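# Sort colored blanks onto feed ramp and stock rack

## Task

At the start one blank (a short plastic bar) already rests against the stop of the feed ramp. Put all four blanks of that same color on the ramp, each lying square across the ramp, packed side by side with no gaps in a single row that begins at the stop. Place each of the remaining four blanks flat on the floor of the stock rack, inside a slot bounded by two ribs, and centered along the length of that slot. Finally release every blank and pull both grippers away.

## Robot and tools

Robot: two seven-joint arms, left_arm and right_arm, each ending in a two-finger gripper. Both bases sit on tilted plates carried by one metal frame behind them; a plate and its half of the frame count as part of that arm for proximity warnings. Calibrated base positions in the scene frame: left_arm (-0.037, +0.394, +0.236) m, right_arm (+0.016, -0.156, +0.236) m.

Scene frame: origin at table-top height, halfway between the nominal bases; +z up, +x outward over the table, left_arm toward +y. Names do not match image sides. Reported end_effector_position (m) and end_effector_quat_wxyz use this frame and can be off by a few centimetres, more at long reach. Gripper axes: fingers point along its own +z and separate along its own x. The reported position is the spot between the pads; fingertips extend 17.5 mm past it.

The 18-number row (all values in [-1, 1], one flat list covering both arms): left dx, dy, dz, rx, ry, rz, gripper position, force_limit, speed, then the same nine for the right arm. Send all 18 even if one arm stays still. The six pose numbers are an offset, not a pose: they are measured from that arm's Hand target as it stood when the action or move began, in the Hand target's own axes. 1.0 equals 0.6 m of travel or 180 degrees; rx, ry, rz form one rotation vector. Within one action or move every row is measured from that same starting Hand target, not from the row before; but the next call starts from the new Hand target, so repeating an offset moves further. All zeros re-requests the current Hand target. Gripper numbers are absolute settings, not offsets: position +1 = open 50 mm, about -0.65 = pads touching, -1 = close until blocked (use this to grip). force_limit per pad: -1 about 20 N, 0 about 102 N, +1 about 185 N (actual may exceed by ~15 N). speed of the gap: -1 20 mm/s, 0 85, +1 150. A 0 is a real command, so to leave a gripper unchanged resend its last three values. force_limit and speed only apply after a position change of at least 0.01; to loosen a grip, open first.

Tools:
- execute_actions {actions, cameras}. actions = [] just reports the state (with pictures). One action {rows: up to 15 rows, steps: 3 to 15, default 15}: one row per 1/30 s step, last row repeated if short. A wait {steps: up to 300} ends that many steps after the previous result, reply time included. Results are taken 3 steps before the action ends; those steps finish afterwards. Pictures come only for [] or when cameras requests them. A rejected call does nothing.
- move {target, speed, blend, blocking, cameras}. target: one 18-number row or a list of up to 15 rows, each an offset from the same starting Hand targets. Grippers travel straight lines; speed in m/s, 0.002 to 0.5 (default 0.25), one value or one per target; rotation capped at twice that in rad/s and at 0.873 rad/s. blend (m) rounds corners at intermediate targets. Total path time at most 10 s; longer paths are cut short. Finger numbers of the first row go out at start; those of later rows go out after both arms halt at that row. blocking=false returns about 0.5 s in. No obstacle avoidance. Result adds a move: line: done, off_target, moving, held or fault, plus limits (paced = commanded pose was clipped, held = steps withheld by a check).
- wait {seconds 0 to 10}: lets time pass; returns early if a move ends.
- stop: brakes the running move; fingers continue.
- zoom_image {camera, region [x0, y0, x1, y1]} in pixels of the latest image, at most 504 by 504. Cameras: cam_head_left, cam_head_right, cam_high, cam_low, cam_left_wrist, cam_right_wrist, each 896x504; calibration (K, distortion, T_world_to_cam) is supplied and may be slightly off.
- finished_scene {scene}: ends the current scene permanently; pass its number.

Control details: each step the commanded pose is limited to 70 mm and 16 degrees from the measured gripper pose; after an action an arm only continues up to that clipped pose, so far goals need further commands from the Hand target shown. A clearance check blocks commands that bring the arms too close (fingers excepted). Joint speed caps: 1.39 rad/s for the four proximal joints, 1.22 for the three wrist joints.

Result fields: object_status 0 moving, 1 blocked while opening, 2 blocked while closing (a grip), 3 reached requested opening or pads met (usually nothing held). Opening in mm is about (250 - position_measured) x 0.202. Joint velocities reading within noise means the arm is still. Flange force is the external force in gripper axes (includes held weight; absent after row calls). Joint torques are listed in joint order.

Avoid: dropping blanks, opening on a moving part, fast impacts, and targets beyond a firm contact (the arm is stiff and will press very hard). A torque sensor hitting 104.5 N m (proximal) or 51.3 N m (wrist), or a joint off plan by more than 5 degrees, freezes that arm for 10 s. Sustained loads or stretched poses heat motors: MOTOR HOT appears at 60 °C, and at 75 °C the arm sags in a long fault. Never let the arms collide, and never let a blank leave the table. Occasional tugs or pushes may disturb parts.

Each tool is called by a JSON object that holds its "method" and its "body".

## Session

{"method": "execute_actions", "body": {"actions": [], "cameras": ["all"]}}

{"method": "zoom_image", "body": {"camera": "cam_high", "region": [340, 130, 560, 350]}}

{"method": "zoom_image", "body": {"camera": "cam_head_left", "region": [330, 160, 570, 340]}}

{"method": "zoom_image", "body": {"camera": "cam_low", "region": [380, 150, 620, 290]}}

Scene clock: 0.00 s of 9600.00 s.
left_arm: end_effector_position=(+0.4106, +0.3946, +0.3962) position_measured=3 object_status=3 end_effector_quat_wxyz=(+0.231, +0.897, -0.352, -0.136) | right_arm: end_effector_position=(+0.4823, -0.0761, +0.1892) position_measured=3 object_status=3 end_effector_quat_wxyz=(-0.039, -0.405, +0.728, -0.551)
Joint positions: left_arm=[-0.51 1.023 1.212 1.277 -0.657 1.715 -0.067] | right_arm=[-1.041 1.581 0.289 1.358 0.835 1.347 2.585]
Joint velocities: within noise
Joint torques (N m): no reading
Flange force (N): no reading
Hand target: left_arm +0.4106, +0.3946, +0.3962; +0.231, +0.897, -0.352, -0.136 | right_arm +0.4823, -0.0761, +0.1892; -0.039, -0.405, +0.728, -0.551
camera_calibration:
cam_left_wrist: T_world_to_cam=[[0.714326, -0.695146, -0.0806869, 0.00974961], [-0.565758, -0.641502, 0.518067, 0.333079], [-0.411893, -0.32442, -0.851526, 0.799419], [0, 0, 0, 1]] pos_world=[0.510752, 0.479795, 0.508956]
cam_right_wrist: T_world_to_cam=[[-0.660092, -0.535926, 0.526366, 0.177616], [-0.660105, 0.0794007, -0.746965, 0.517386], [0.358525, -0.840523, -0.406179, 0.00786146], [0, 0, 0, 1]] pos_world=[0.455953, 0.060716, 0.296172]

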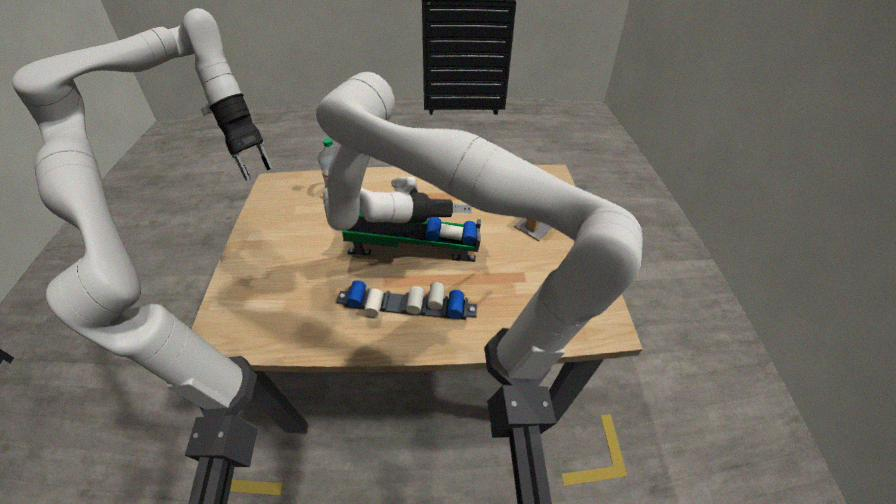

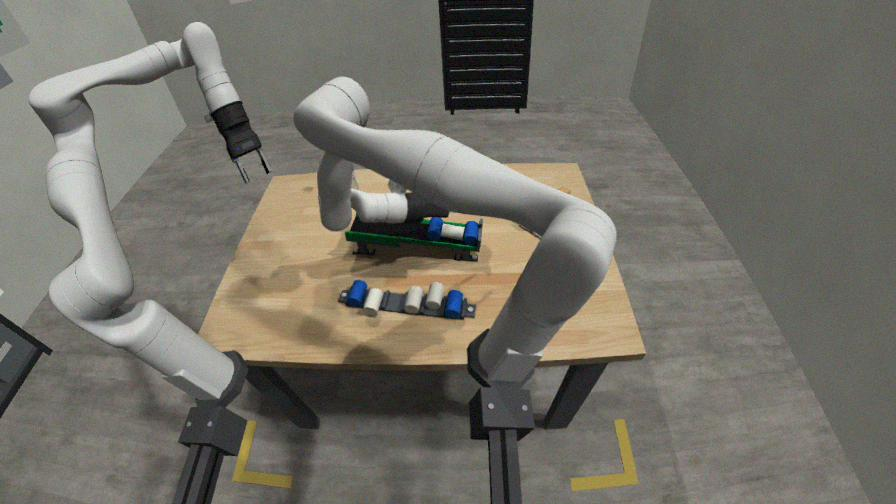

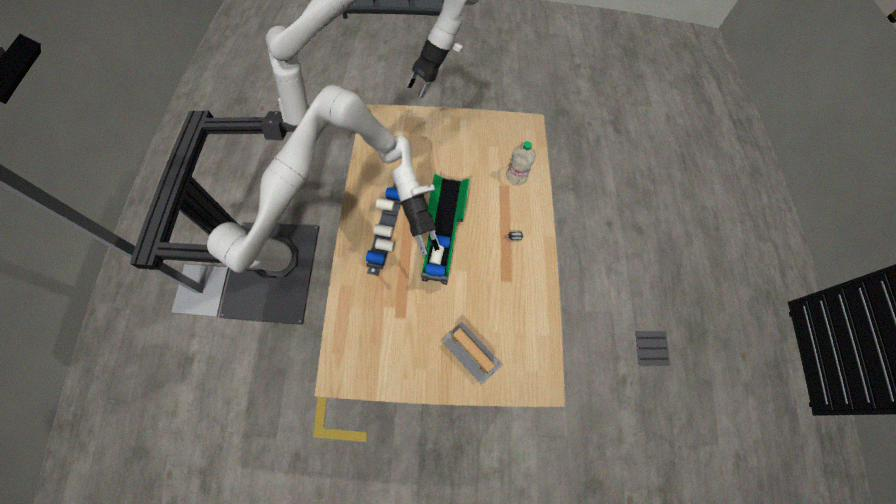

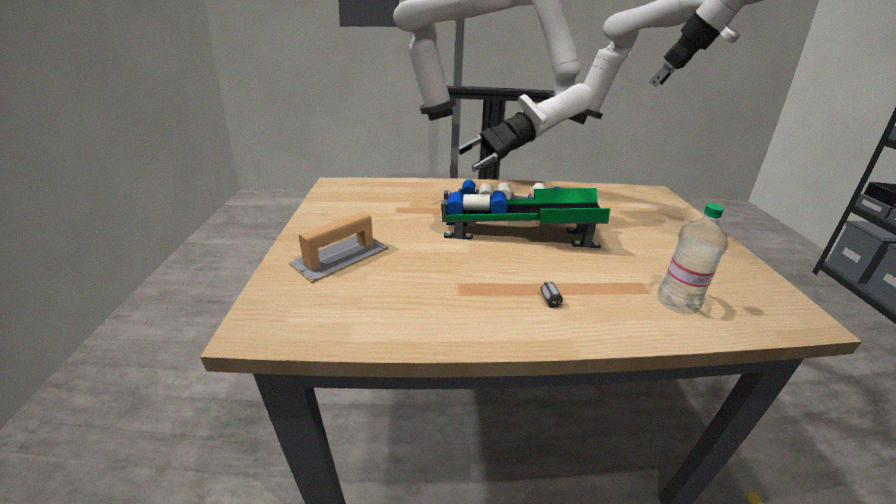

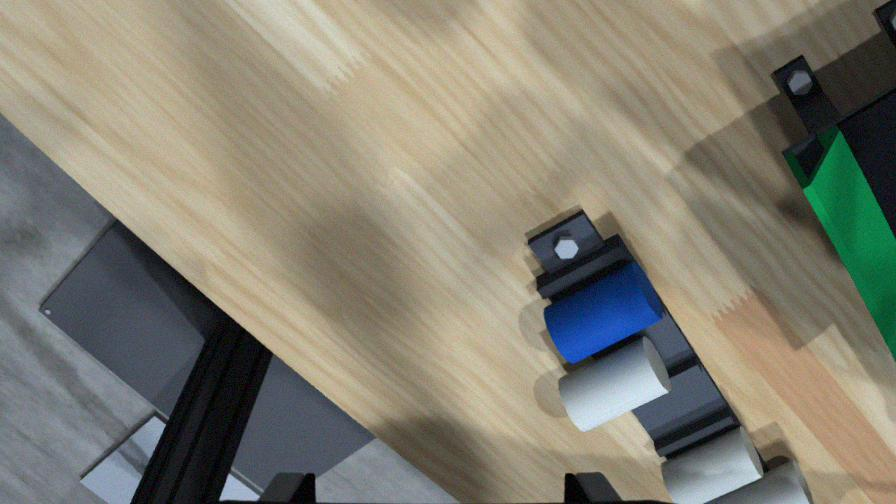

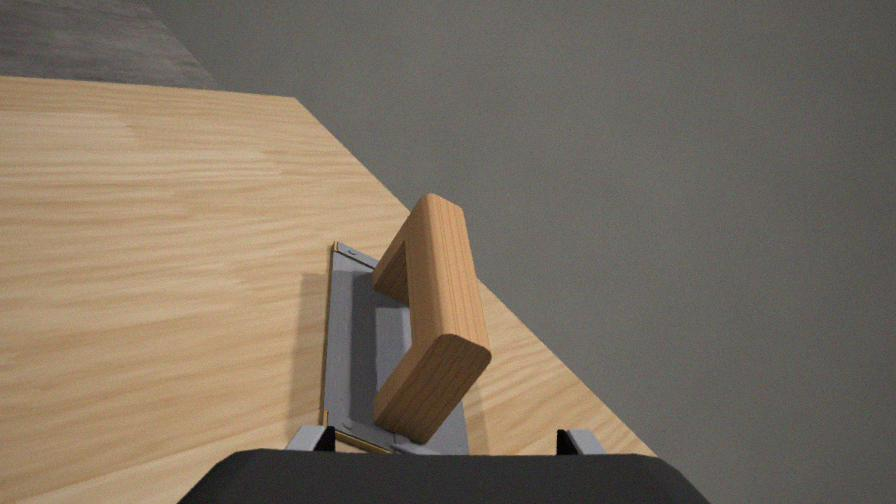

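Scaled by 2.291 from the camera's 896x504 image, which has a finer 1280x720 frame.

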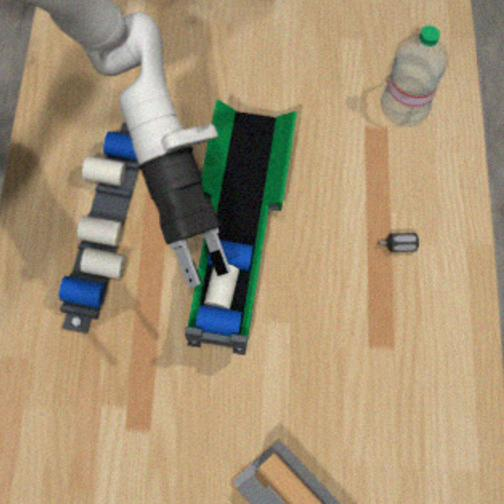

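Scaled by 2.100 from the camera's 896x504 image, which has a finer 1280x720 frame.

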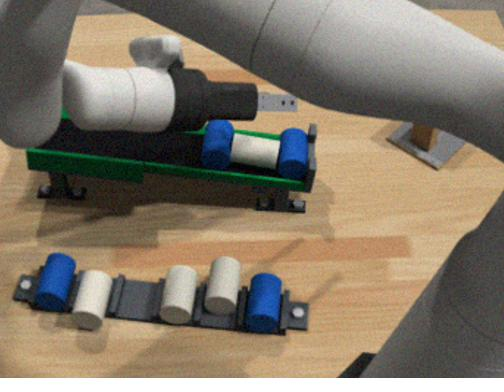

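Scaled by 2.100 from the camera's 896x504 image, which has a finer 1280x720 frame.

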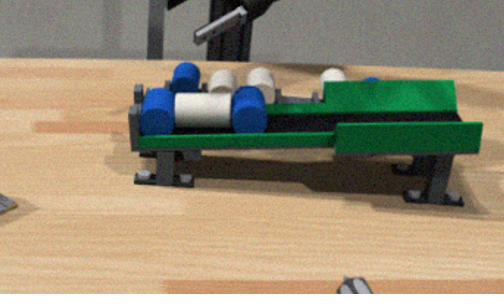

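{"method": "move", "body": {"target": [[-0.1,-0.03,-0.02,0,0,0,1,-0.5,0,0.1007,-0.1542,-0.0777,0,0,0,1,-0.5,0],[-0.3533,-0.1035,-0.0668,0,0,0,1,-0.5,0,0.1498,-0.2298,-0.1675,-0.2672,-0.2630,-0.1118,1,-0.5,0]], "blend": [0.03,0], "speed": 0.35}}

Scene clock: 3.40 s of 9600.00 s.
left_arm: end_effector_position=(+0.3104, +0.5945, +0.4160) position_measured=3 object_status=3 end_effector_quat_wxyz=(+0.231, +0.897, -0.352, -0.136) | right_arm: end_effector_position=(+0.4703, -0.0504, +0.3800) position_measured=3 object_status=3 end_effector_quat_wxyz=(+0.000, -0.650, +0.760, +0.000)
Joint positions: left_arm=[-1.039 0.851 1.353 1.462 -0.644 1.834 -0.366] | right_arm=[-0.438 0.628 -0.145 1.578 0.382 1.104 3.779]
Joint velocities: left_arm=[within noise] | right_arm=[0.007 0.003 -0.002 -0.003 -0.006 0.004 0.008]
Joint torques (N m): left_arm=[4.14 -19.73 8.24 -1.67 1.55 0.75 -0.23] | right_arm=[-6.95 -17.6 -3.82 -7.65 0.41 0.1 0.35]
Flange force (N): left_arm=[4.6 -6.8 -7.1] | right_arm=[2.4 -1.2 -0.5]
Hand target: left_arm +0.3104, +0.5945, +0.4160; +0.231, +0.897, -0.352, -0.136 | right_arm +0.4703, -0.0504, +0.3800; +0.000, -0.650, +0.760, +0.000
Off the commanded pose: left_arm 0.000 m, 0 deg | right_arm 0.000 m, 0 deg.
Kept back: nothing.
move: done
camera_calibration:
cam_left_wrist: T_world_to_cam=[[0.714306, -0.695169, -0.0806609, 0.221881], [-0.565789, -0.641476, 0.518065, 0.394349], [-0.411885, -0.32442, -0.85153, 0.839767], [0, 0, 0, 1]] pos_world=[0.410515, 0.679647, 0.528685]
cam_right_wrist: T_world_to_cam=[[-0.133915, -0.990872, 0.0154556, 0.00681106], [-0.990413, 0.134353, 0.0321093, 0.511994], [-0.0338927, -0.0110076, -0.999365, 0.563077], [0, 0, 0, 1]] pos_world=[0.527081, -0.0558411, 0.546174]

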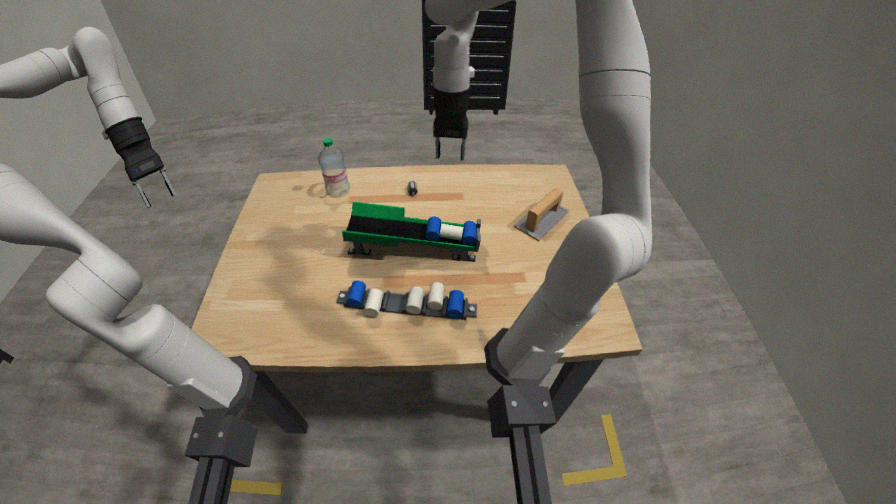

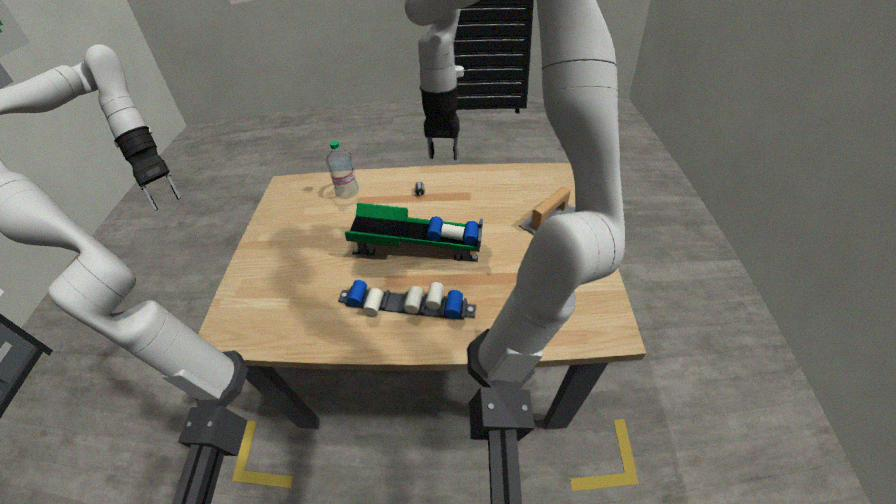

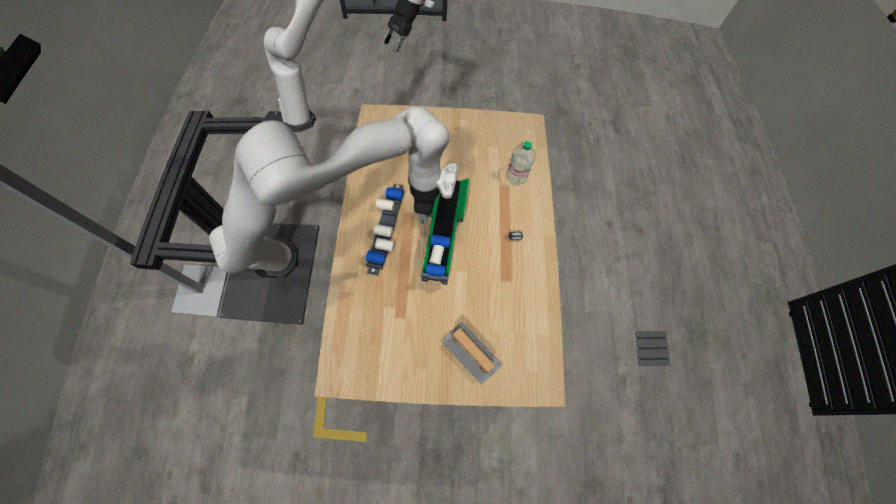

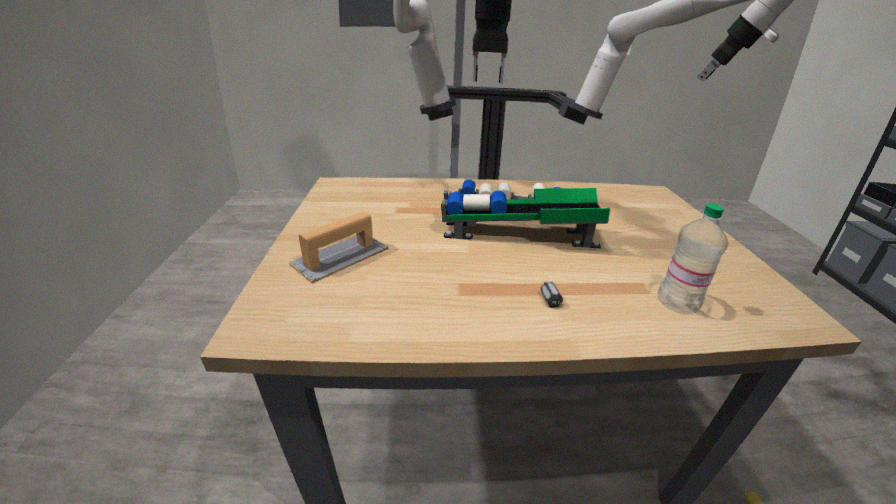

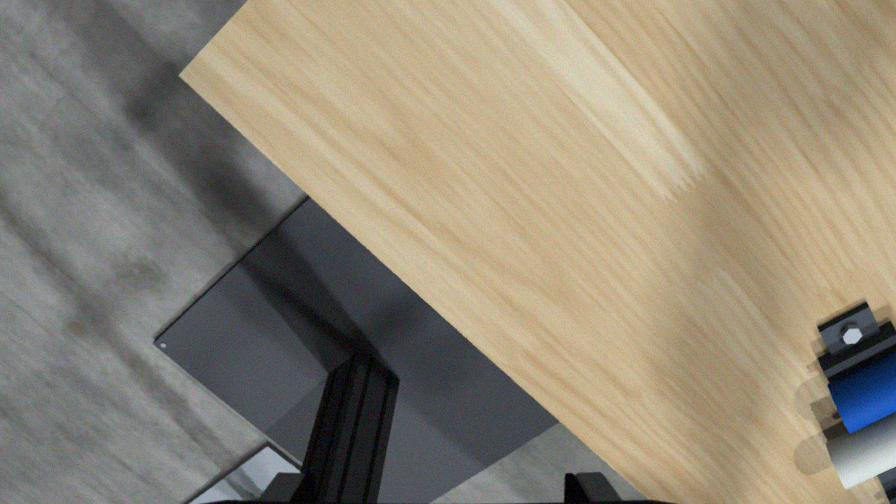

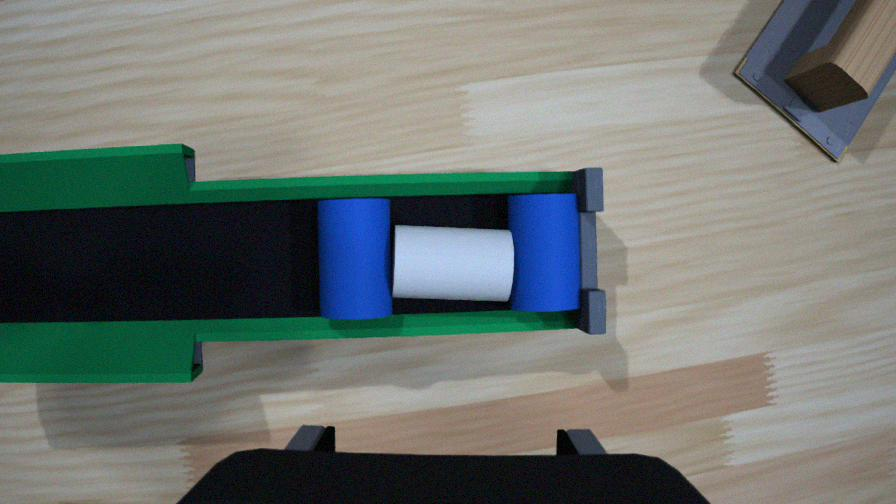

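{"method": "move", "body": {"target": [[0,0,0,0,0,0,1,-0.5,0,0.0073,-0.0642,0.3,0,0,-0.485,1,-0.5,0],[0,0,0,0,0,0,1,-0.5,0,0.0073,-0.0642,0.4083,0,0,-0.485,1,-0.5,0]], "blend": [0.02,0], "speed": [0.45,0.2], "cameras": ["cam_right_wrist","cam_low"]}}

{"method": "zoom_image", "body": {"camera": "cam_low", "region": [420, 150, 540, 250]}}

Scene clock: 7.53 s of 9600.00 s.
left_arm: end_effector_position=(+0.3103, +0.5945, +0.4160) position_measured=3 object_status=3 end_effector_quat_wxyz=(+0.231, +0.897, -0.352, -0.136) | right_arm: end_effector_position=(+0.5078, -0.0606, +0.1351) position_measured=3 object_status=3 end_effector_quat_wxyz=(+0.000, +0.995, -0.102, +0.000)
Joint positions: left_arm=[-1.039 0.851 1.353 1.462 -0.644 1.834 -0.366] | right_arm=[-0.161 1.084 -0.309 1.603 0.869 0.754 5.016]
Joint velocities: within noise
Joint torques (N m): left_arm=[4.29 -19.63 8.29 -1.61 1.52 0.72 -0.08] | right_arm=[-8.15 -20.6 -5.78 -4.02 0.27 0.05 0.18]
Flange force (N): left_arm=[4.0 -7.0 -7.5] | right_arm=[0.7 3.8 -1.5]
Hand target: left_arm +0.3103, +0.5945, +0.4160; +0.231, +0.897, -0.352, -0.136 | right_arm +0.5078, -0.0606, +0.1350; +0.000, +0.995, -0.102, +0.000
Off the commanded pose: left_arm 0.000 m, 0 deg | right_arm 0.000 m, 0 deg.
Kept back: nothing.
move: done; blend cut to 0 m at target 1
camera_calibration:
cam_right_wrist: T_world_to_cam=[[0.983468, -0.180354, 0.0162249, -0.512838], [-0.180797, -0.982998, 0.0320593, 0.0795077], [0.010167, -0.0344627, -0.999354, 0.29571], [0, 0, 0, 1]] pos_world=[0.515728, -0.00414551, 0.301291]
Images, in order (width x height): cam_low 896x504, cam_right_wrist 896x504.

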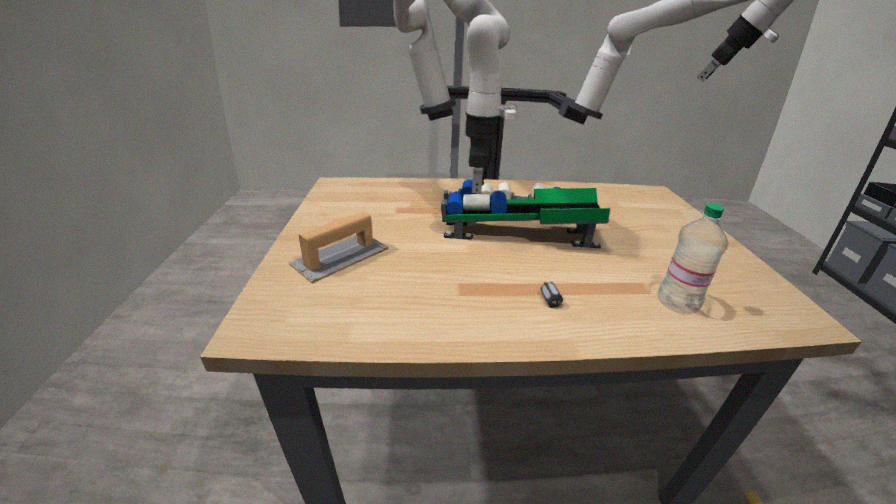

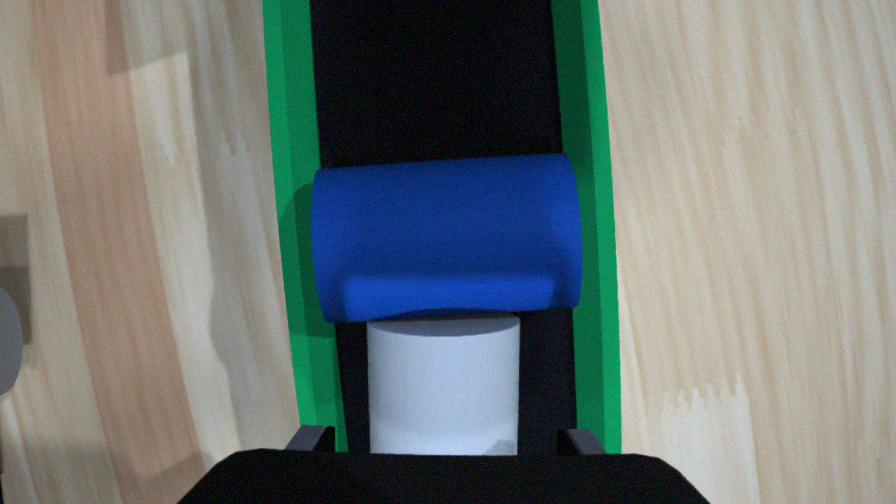

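Scaled by 4.200 from the camera's 896x504 image, which has a finer 1280x720 frame.

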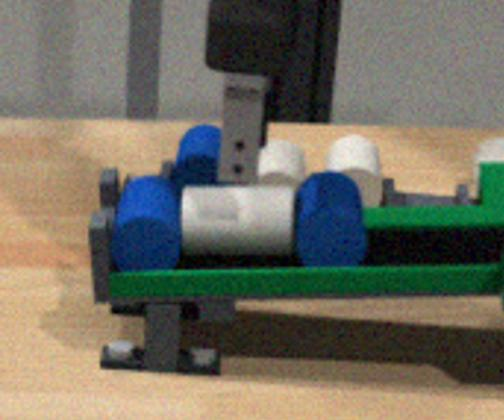

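{"method": "move", "body": {"target": [0,0,0,0,0,0,1,-0.5,0,-0.001,0.002,0.05,0,0,0,1,-0.5,0], "speed": [0.12], "cameras": ["cam_right_wrist","cam_low"]}}

{"method": "zoom_image", "body": {"camera": "cam_low", "region": [420, 150, 540, 250]}}

Scene clock: 8.57 s of 9600.00 s.
left_arm: end_effector_position=(+0.3103, +0.5945, +0.4160) position_measured=3 object_status=3 end_effector_quat_wxyz=(+0.231, +0.897, -0.352, -0.136) | right_arm: end_effector_position=(+0.5069, -0.0616, +0.1051) position_measured=3 object_status=3 end_effector_quat_wxyz=(+0.000, +0.995, -0.102, +0.000)
Joint positions: left_arm=[-1.039 0.851 1.353 1.462 -0.644 1.834 -0.366] | right_arm=[-0.16 1.139 -0.28 1.595 0.905 0.704 4.992]
Joint velocities: within noise
Joint torques (N m): left_arm=[4.24 -19.63 8.25 -1.58 1.54 0.76 -0.05] | right_arm=[-8.16 -21.09 -5.48 -3.68 0.33 -0.01 0.28]
Flange force (N): left_arm=[4.2 -7.1 -7.5] | right_arm=[0.7 3.3 -1.2]
Hand target: left_arm +0.3103, +0.5945, +0.4160; +0.231, +0.897, -0.352, -0.136 | right_arm +0.5069, -0.0616, +0.1050; +0.000, +0.995, -0.102, +0.000
Off the commanded pose: left_arm 0.000 m, 0 deg | right_arm 0.000 m, 0 deg.
Kept back: nothing.
move: done
camera_calibration:
cam_right_wrist: T_world_to_cam=[[0.983456, -0.180419, 0.0162066, -0.511731], [-0.180861, -0.982984, 0.032109, 0.0793162], [0.0101377, -0.0345089, -0.999353, 0.265673], [0, 0, 0, 1]] pos_world=[0.514917, -0.00519107, 0.271248]
Images, in order (width x height): cam_low 896x504, cam_right_wrist 896x504.

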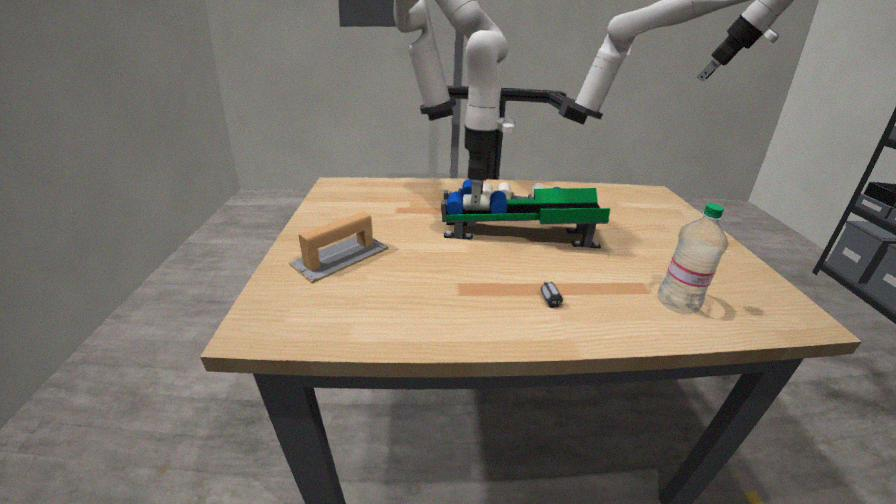

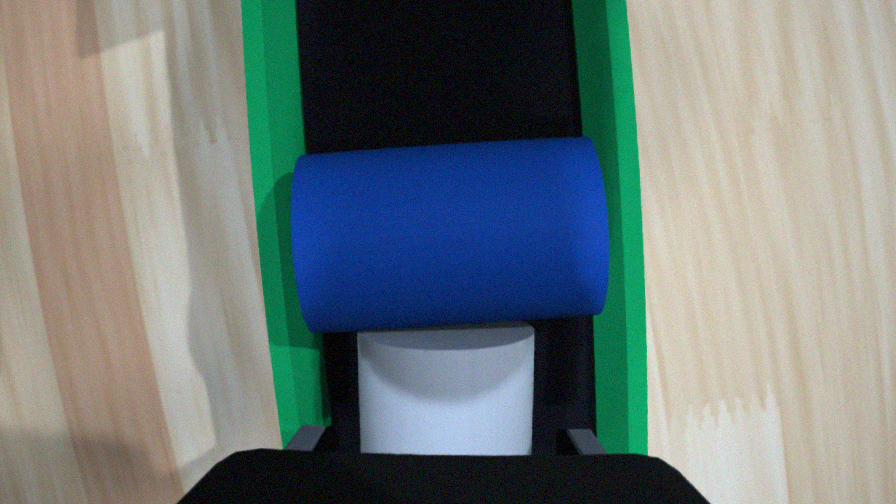

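Scaled by 4.200 from the camera's 896x504 image, which has a finer 1280x720 frame.

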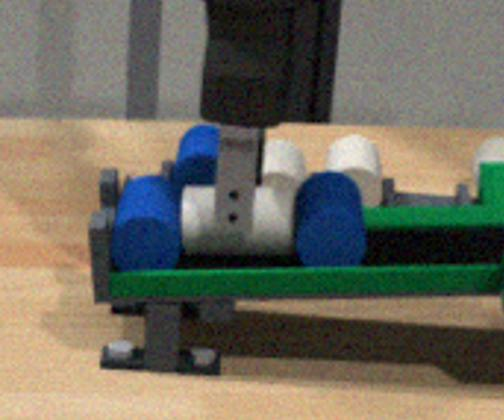

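{"method": "move", "body": {"target": [0,0,0,0,0,0,1,-0.5,0,0,0,0.0133,0,0,0,1,-0.5,0], "speed": 0.05}}

{"method": "zoom_image", "body": {"camera": "cam_low", "region": [420, 150, 540, 250]}}

Scene clock: 9.77 s of 9600.00 s.
left_arm: end_effector_position=(+0.3103, +0.5945, +0.4160) position_measured=3 object_status=3 end_effector_quat_wxyz=(+0.231, +0.897, -0.352, -0.136) | right_arm: end_effector_position=(+0.5069, -0.0616, +0.0971) position_measured=3 object_status=3 end_effector_quat_wxyz=(+0.000, +0.995, -0.102, +0.000)
Joint positions: left_arm=[-1.039 0.851 1.353 1.462 -0.644 1.834 -0.366] | right_arm=[-0.16 1.154 -0.273 1.591 0.913 0.692 4.986]
Joint velocities: within noise
Joint torques (N m): left_arm=[4.33 -19.64 8.31 -1.6 1.56 0.71 -0.07] | right_arm=[-8.17 -21.21 -5.38 -3.45 0.28 0.07 0.26]
Flange force (N): left_arm=[4.0 -7.1 -7.5] | right_arm=[1.2 3.0 -0.8]
Hand target: left_arm +0.3103, +0.5945, +0.4160; +0.231, +0.897, -0.352, -0.136 | right_arm +0.5069, -0.0616, +0.0970; +0.000, +0.995, -0.102, +0.000
Off the commanded pose: left_arm 0.000 m, 0 deg | right_arm 0.000 m, 0 deg.
Kept back: nothing.
move: done
camera_calibration:
cam_left_wrist: T_world_to_cam=[[0.714305, -0.695166, -0.0806978, 0.221942], [-0.565756, -0.641476, 0.518101, 0.394332], [-0.411932, -0.324427, -0.851504, 0.839772], [0, 0, 0, 1]] pos_world=[0.41049, 0.679686, 0.528676]
cam_right_wrist: T_world_to_cam=[[0.983464, -0.18038, 0.0161999, -0.511589], [-0.180822, -0.982991, 0.0321173, 0.0795627], [0.0101311, -0.0345155, -0.999353, 0.257707], [0, 0, 0, 1]] pos_world=[0.514905, -0.00517591, 0.263272]

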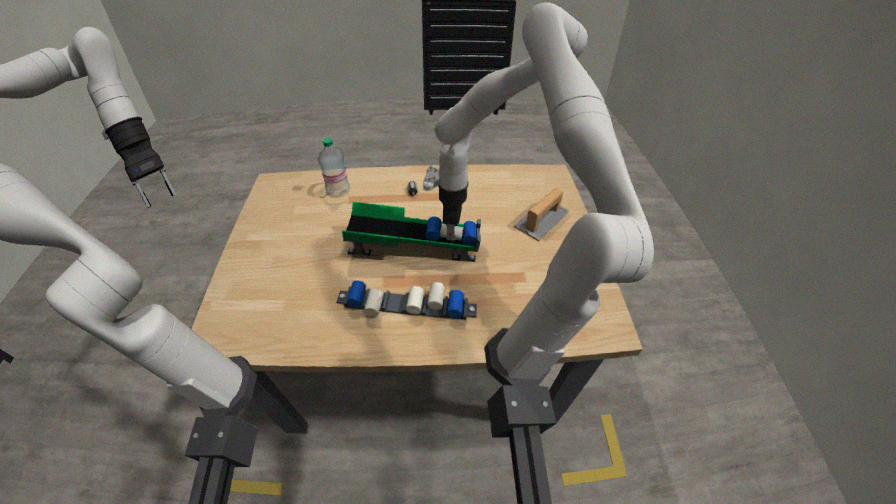

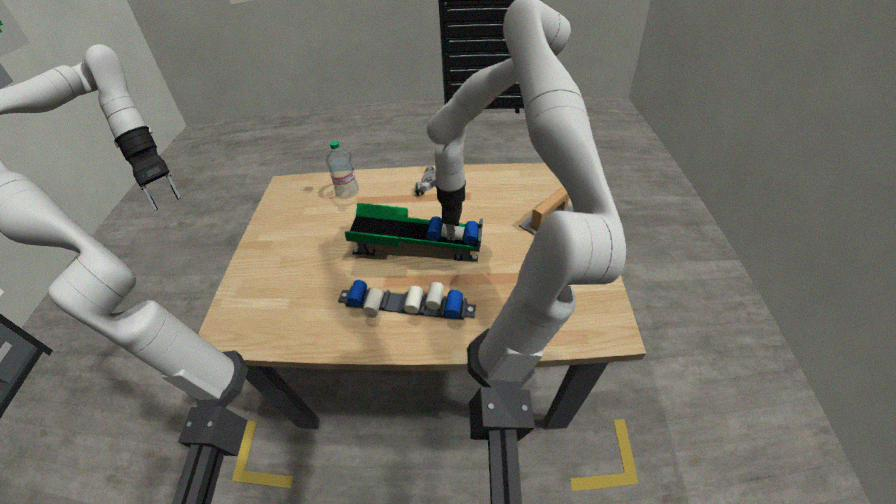

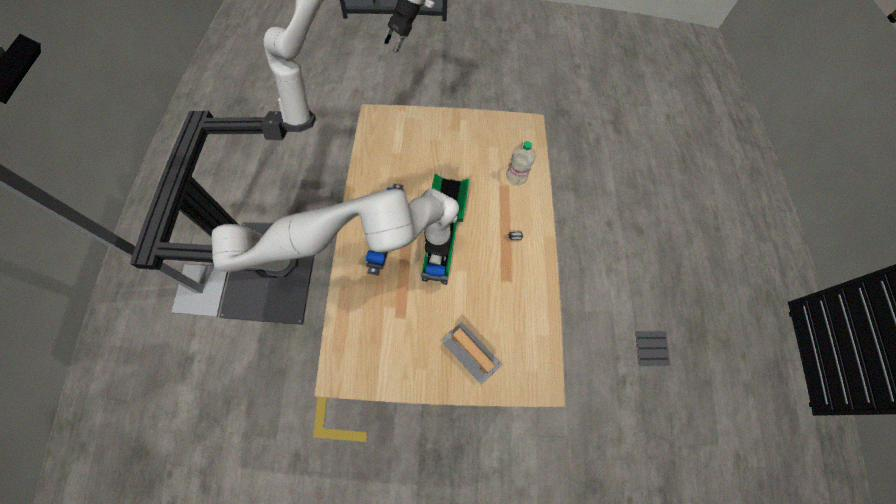

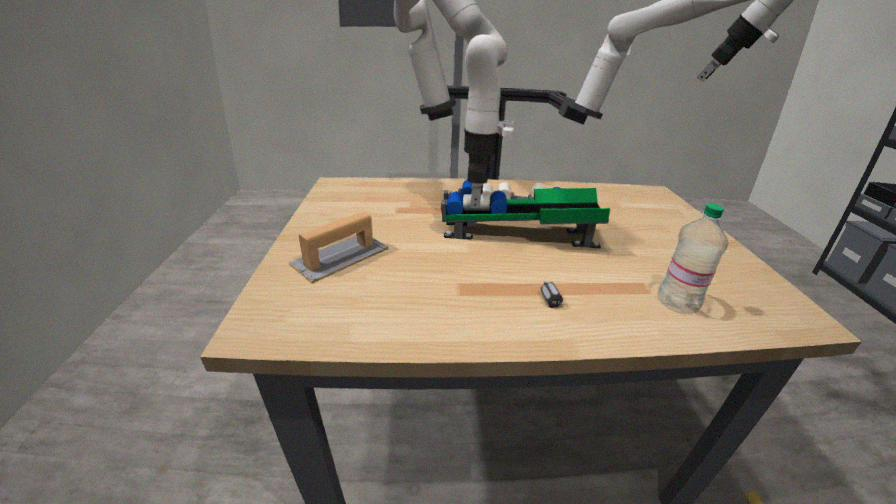

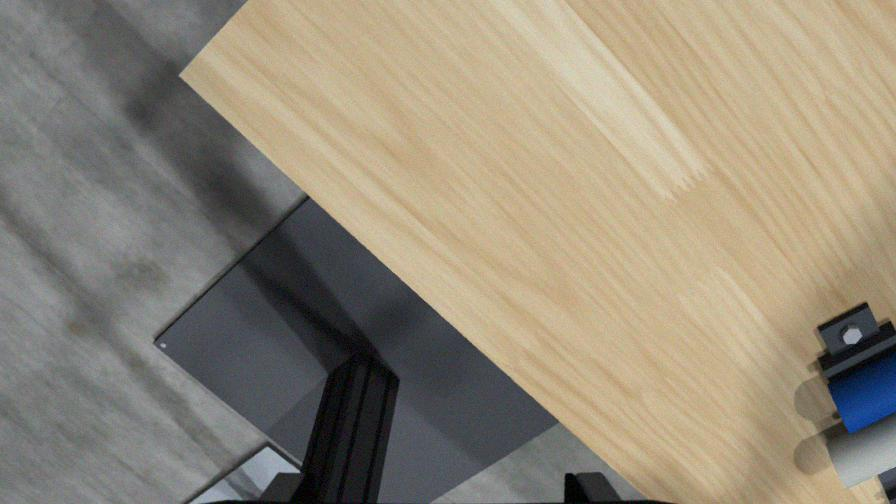

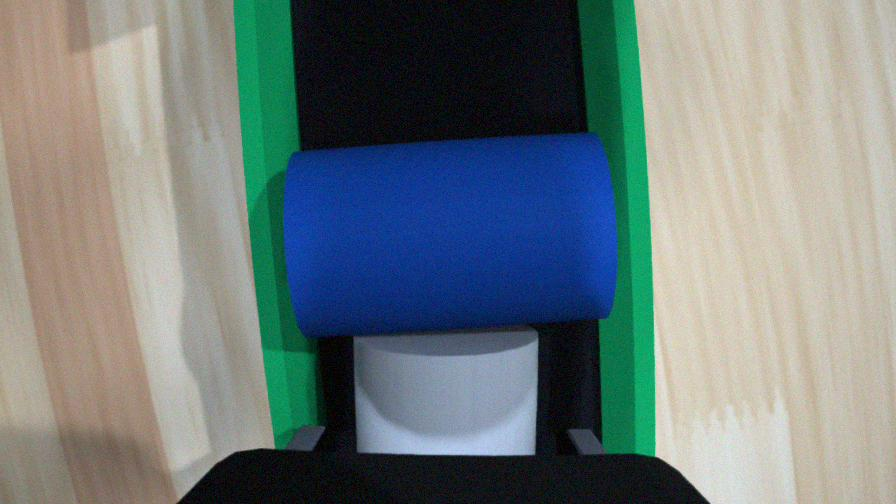

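Scaled by 4.200 from the camera's 896x504 image, which has a finer 1280x720 frame.

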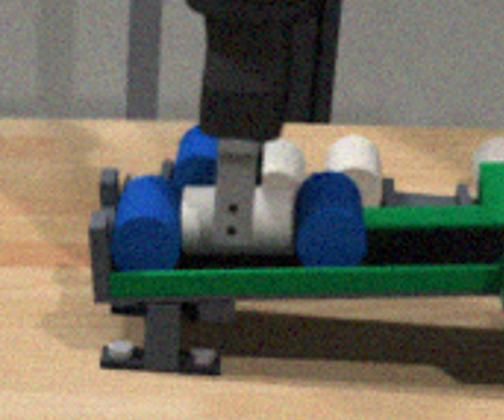

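{"method": "move", "body": {"target": [0,0,0,0,0,0,1,-0.5,0,0,0,0,0,0,0,-1,-0.5,-0.5], "speed": 0.05, "cameras": ["cam_right_wrist"]}}

Scene clock: 10.70 s of 9600.00 s.
left_arm: end_effector_position=(+0.3103, +0.5945, +0.4160) position_measured=3 object_status=3 end_effector_quat_wxyz=(+0.231, +0.897, -0.352, -0.136) | right_arm: end_effector_position=(+0.5069, -0.0616, +0.0970) position_measured=59 object_status=2 end_effector_quat_wxyz=(+0.000, +0.995, -0.102, +0.000)
Joint positions: left_arm=[-1.039 0.851 1.353 1.462 -0.644 1.834 -0.366] | right_arm=[-0.16 1.154 -0.273 1.59 0.913 0.692 4.986]
Joint velocities: within noise
Joint torques (N m): left_arm=[4.23 -19.66 8.27 -1.65 1.58 0.76 -0.07] | right_arm=[-7.98 -20.21 -5.26 -3.44 0.24 -0.03 0.23]
Flange force (N): left_arm=[4.1 -7.0 -7.2] | right_arm=[0.5 3.7 -3.0]
Hand target: left_arm +0.3103, +0.5945, +0.4160; +0.231, +0.897, -0.352, -0.136 | right_arm +0.5069, -0.0616, +0.0970; +0.000, +0.995, -0.102, +0.000
Off the commanded pose: left_arm 0.000 m, 0 deg | right_arm 0.000 m, 0 deg.
Kept back: nothing.
move: done
camera_calibration:
cam_right_wrist: T_world_to_cam=[[0.983471, -0.180336, 0.01624, -0.511601], [-0.180779, -0.983, 0.0320769, 0.0795725], [0.0101793, -0.0344826, -0.999353, 0.257598], [0, 0, 0, 1]] pos_world=[0.514907, -0.00515742, 0.263187]
Images, in order (width x height): cam_right_wrist 896x504.

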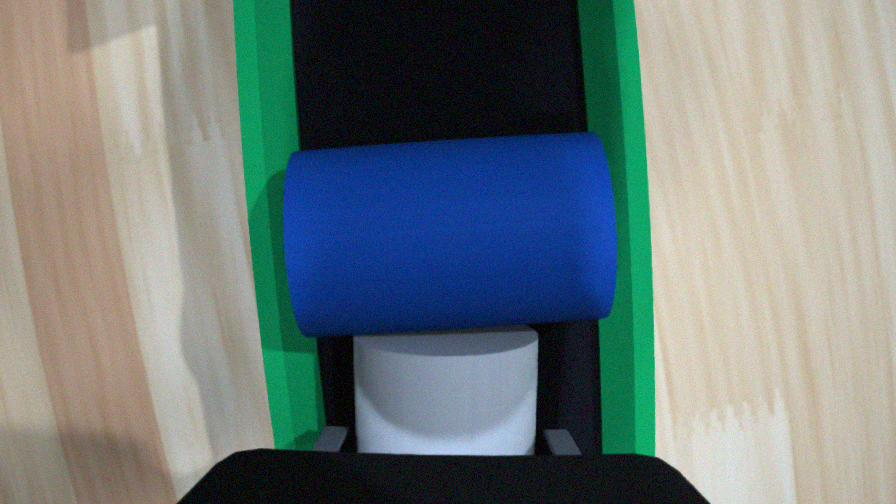

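{"method": "move", "body": {"target": [[0,0,0,0,0,0,1,-0.5,0,0,0,-0.02,0,0,0,-1,-0.5,-0.5],[0,0,0,0,0,0,1,-0.5,0,0,0,-0.13,0,0,0,-1,-0.5,-0.5]], "speed": [0.04,0.12], "blend": [0.005,0]}}

{"method": "zoom_image", "body": {"camera": "cam_low", "region": [420, 150, 540, 250]}}

Scene clock: 12.60 s of 9600.00 s.
left_arm: end_effector_position=(+0.3103, +0.5945, +0.4160) position_measured=3 object_status=3 end_effector_quat_wxyz=(+0.231, +0.897, -0.352, -0.136) | right_arm: end_effector_position=(+0.5068, -0.0617, +0.1749) position_measured=59 object_status=2 end_effector_quat_wxyz=(+0.000, +0.995, -0.102, +0.000)
Joint positions: left_arm=[-1.039 0.851 1.353 1.462 -0.644 1.834 -0.366] | right_arm=[-0.161 1.01 -0.344 1.614 0.822 0.819 5.047]
Joint velocities: within noise
Joint torques (N m): left_arm=[4.28 -19.67 8.2 -1.65 1.55 0.75 -0.08] | right_arm=[-8.08 -20.68 -5.63 -4.55 0.2 0.07 0.11]
Flange force (N): left_arm=[4.0 -6.9 -7.2] | right_arm=[1.2 3.5 -0.9]
Hand target: left_arm +0.3103, +0.5945, +0.4160; +0.231, +0.897, -0.352, -0.136 | right_arm +0.5069, -0.0617, +0.1750; +0.000, +0.995, -0.102, +0.000
Off the commanded pose: left_arm 0.000 m, 0 deg | right_arm 0.000 m, 0 deg.
Kept back: nothing.
move: done; blend cut to 0 m at target 1
camera_calibration:
cam_left_wrist: T_world_to_cam=[[0.714305, -0.695166, -0.0806978, 0.221942], [-0.565756, -0.641476, 0.518101, 0.394332], [-0.411932, -0.324427, -0.851504, 0.839772], [0, 0, 0, 1]] pos_world=[0.41049, 0.679686, 0.528676]
cam_right_wrist: T_world_to_cam=[[0.983486, -0.180262, 0.0161805, -0.512783], [-0.180704, -0.983012, 0.0321551, 0.076955], [0.0101093, -0.0345479, -0.999352, 0.335448], [0, 0, 0, 1]] pos_world=[0.514829, -0.00519829, 0.341054]

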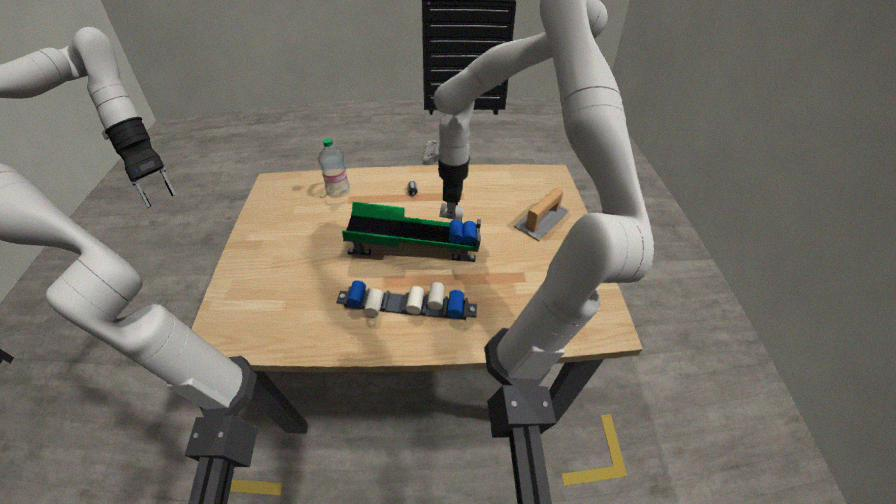

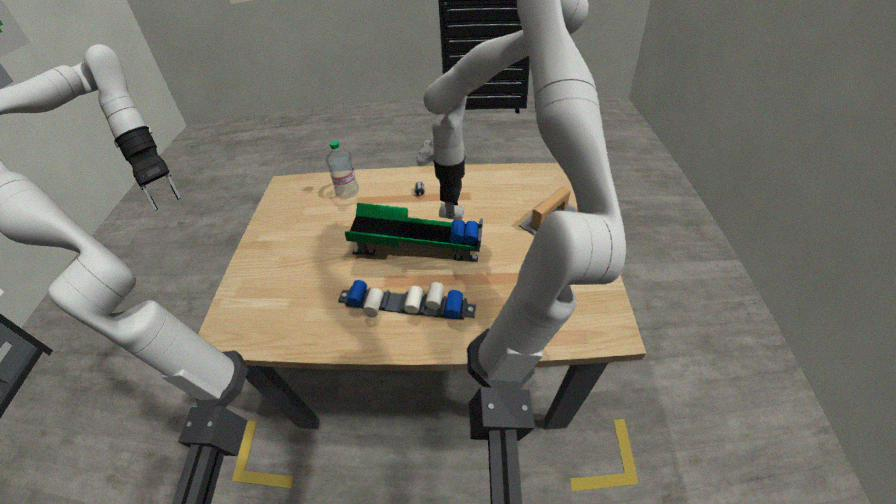

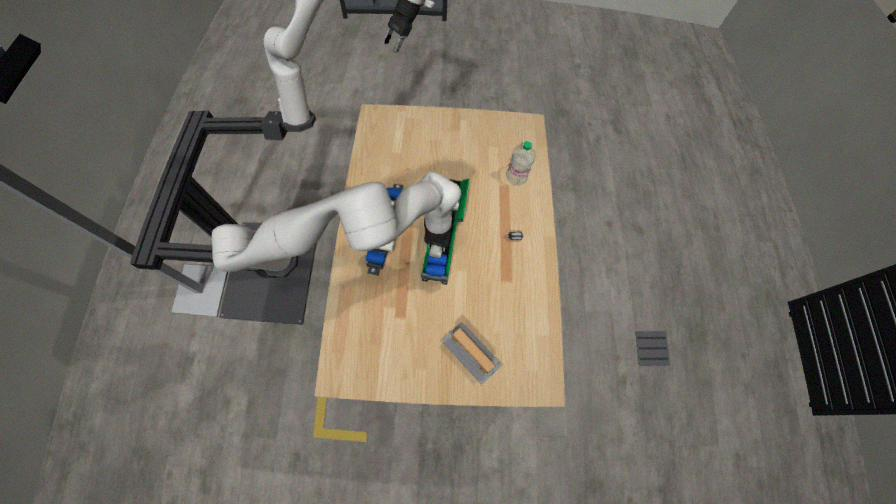

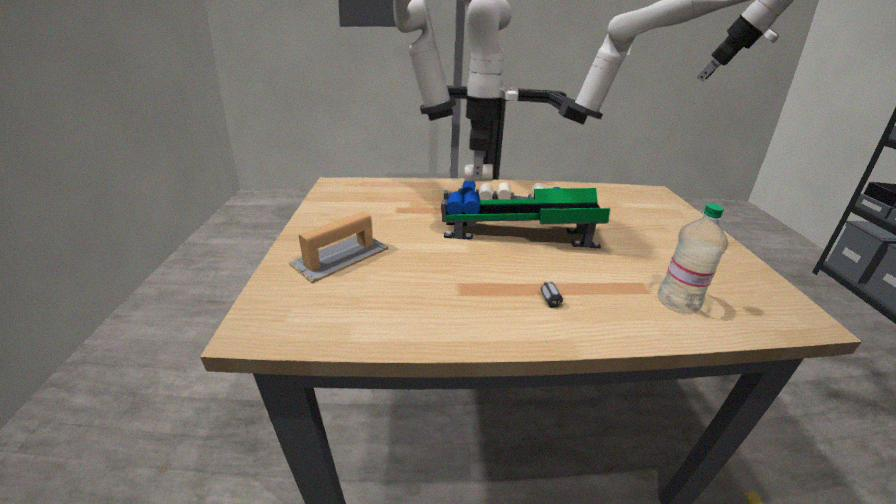

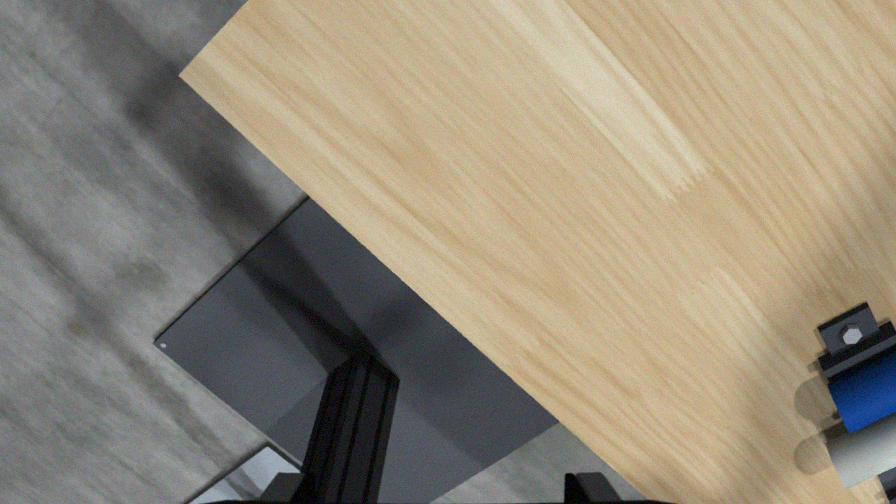

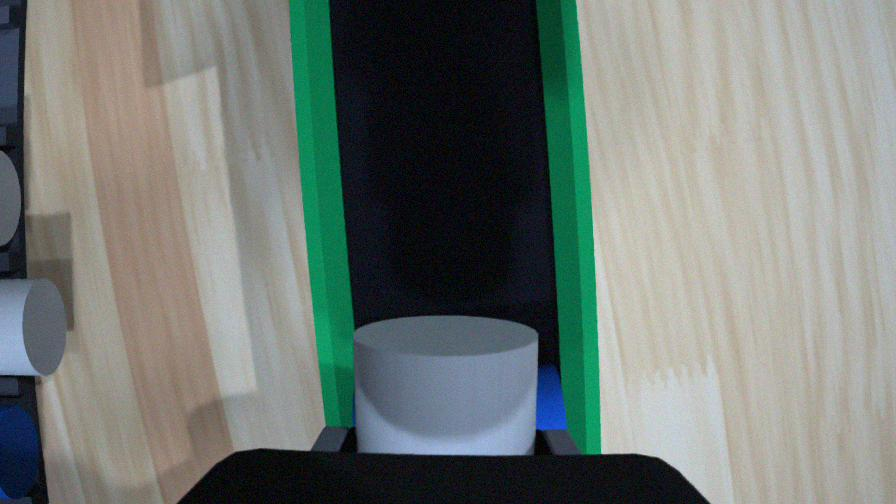

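Scaled by 4.200 from the camera's 896x504 image, which has a finer 1280x720 frame.

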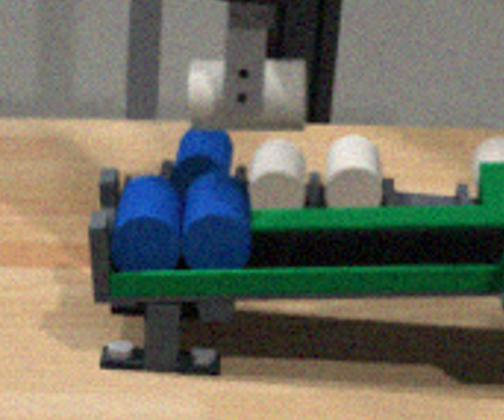

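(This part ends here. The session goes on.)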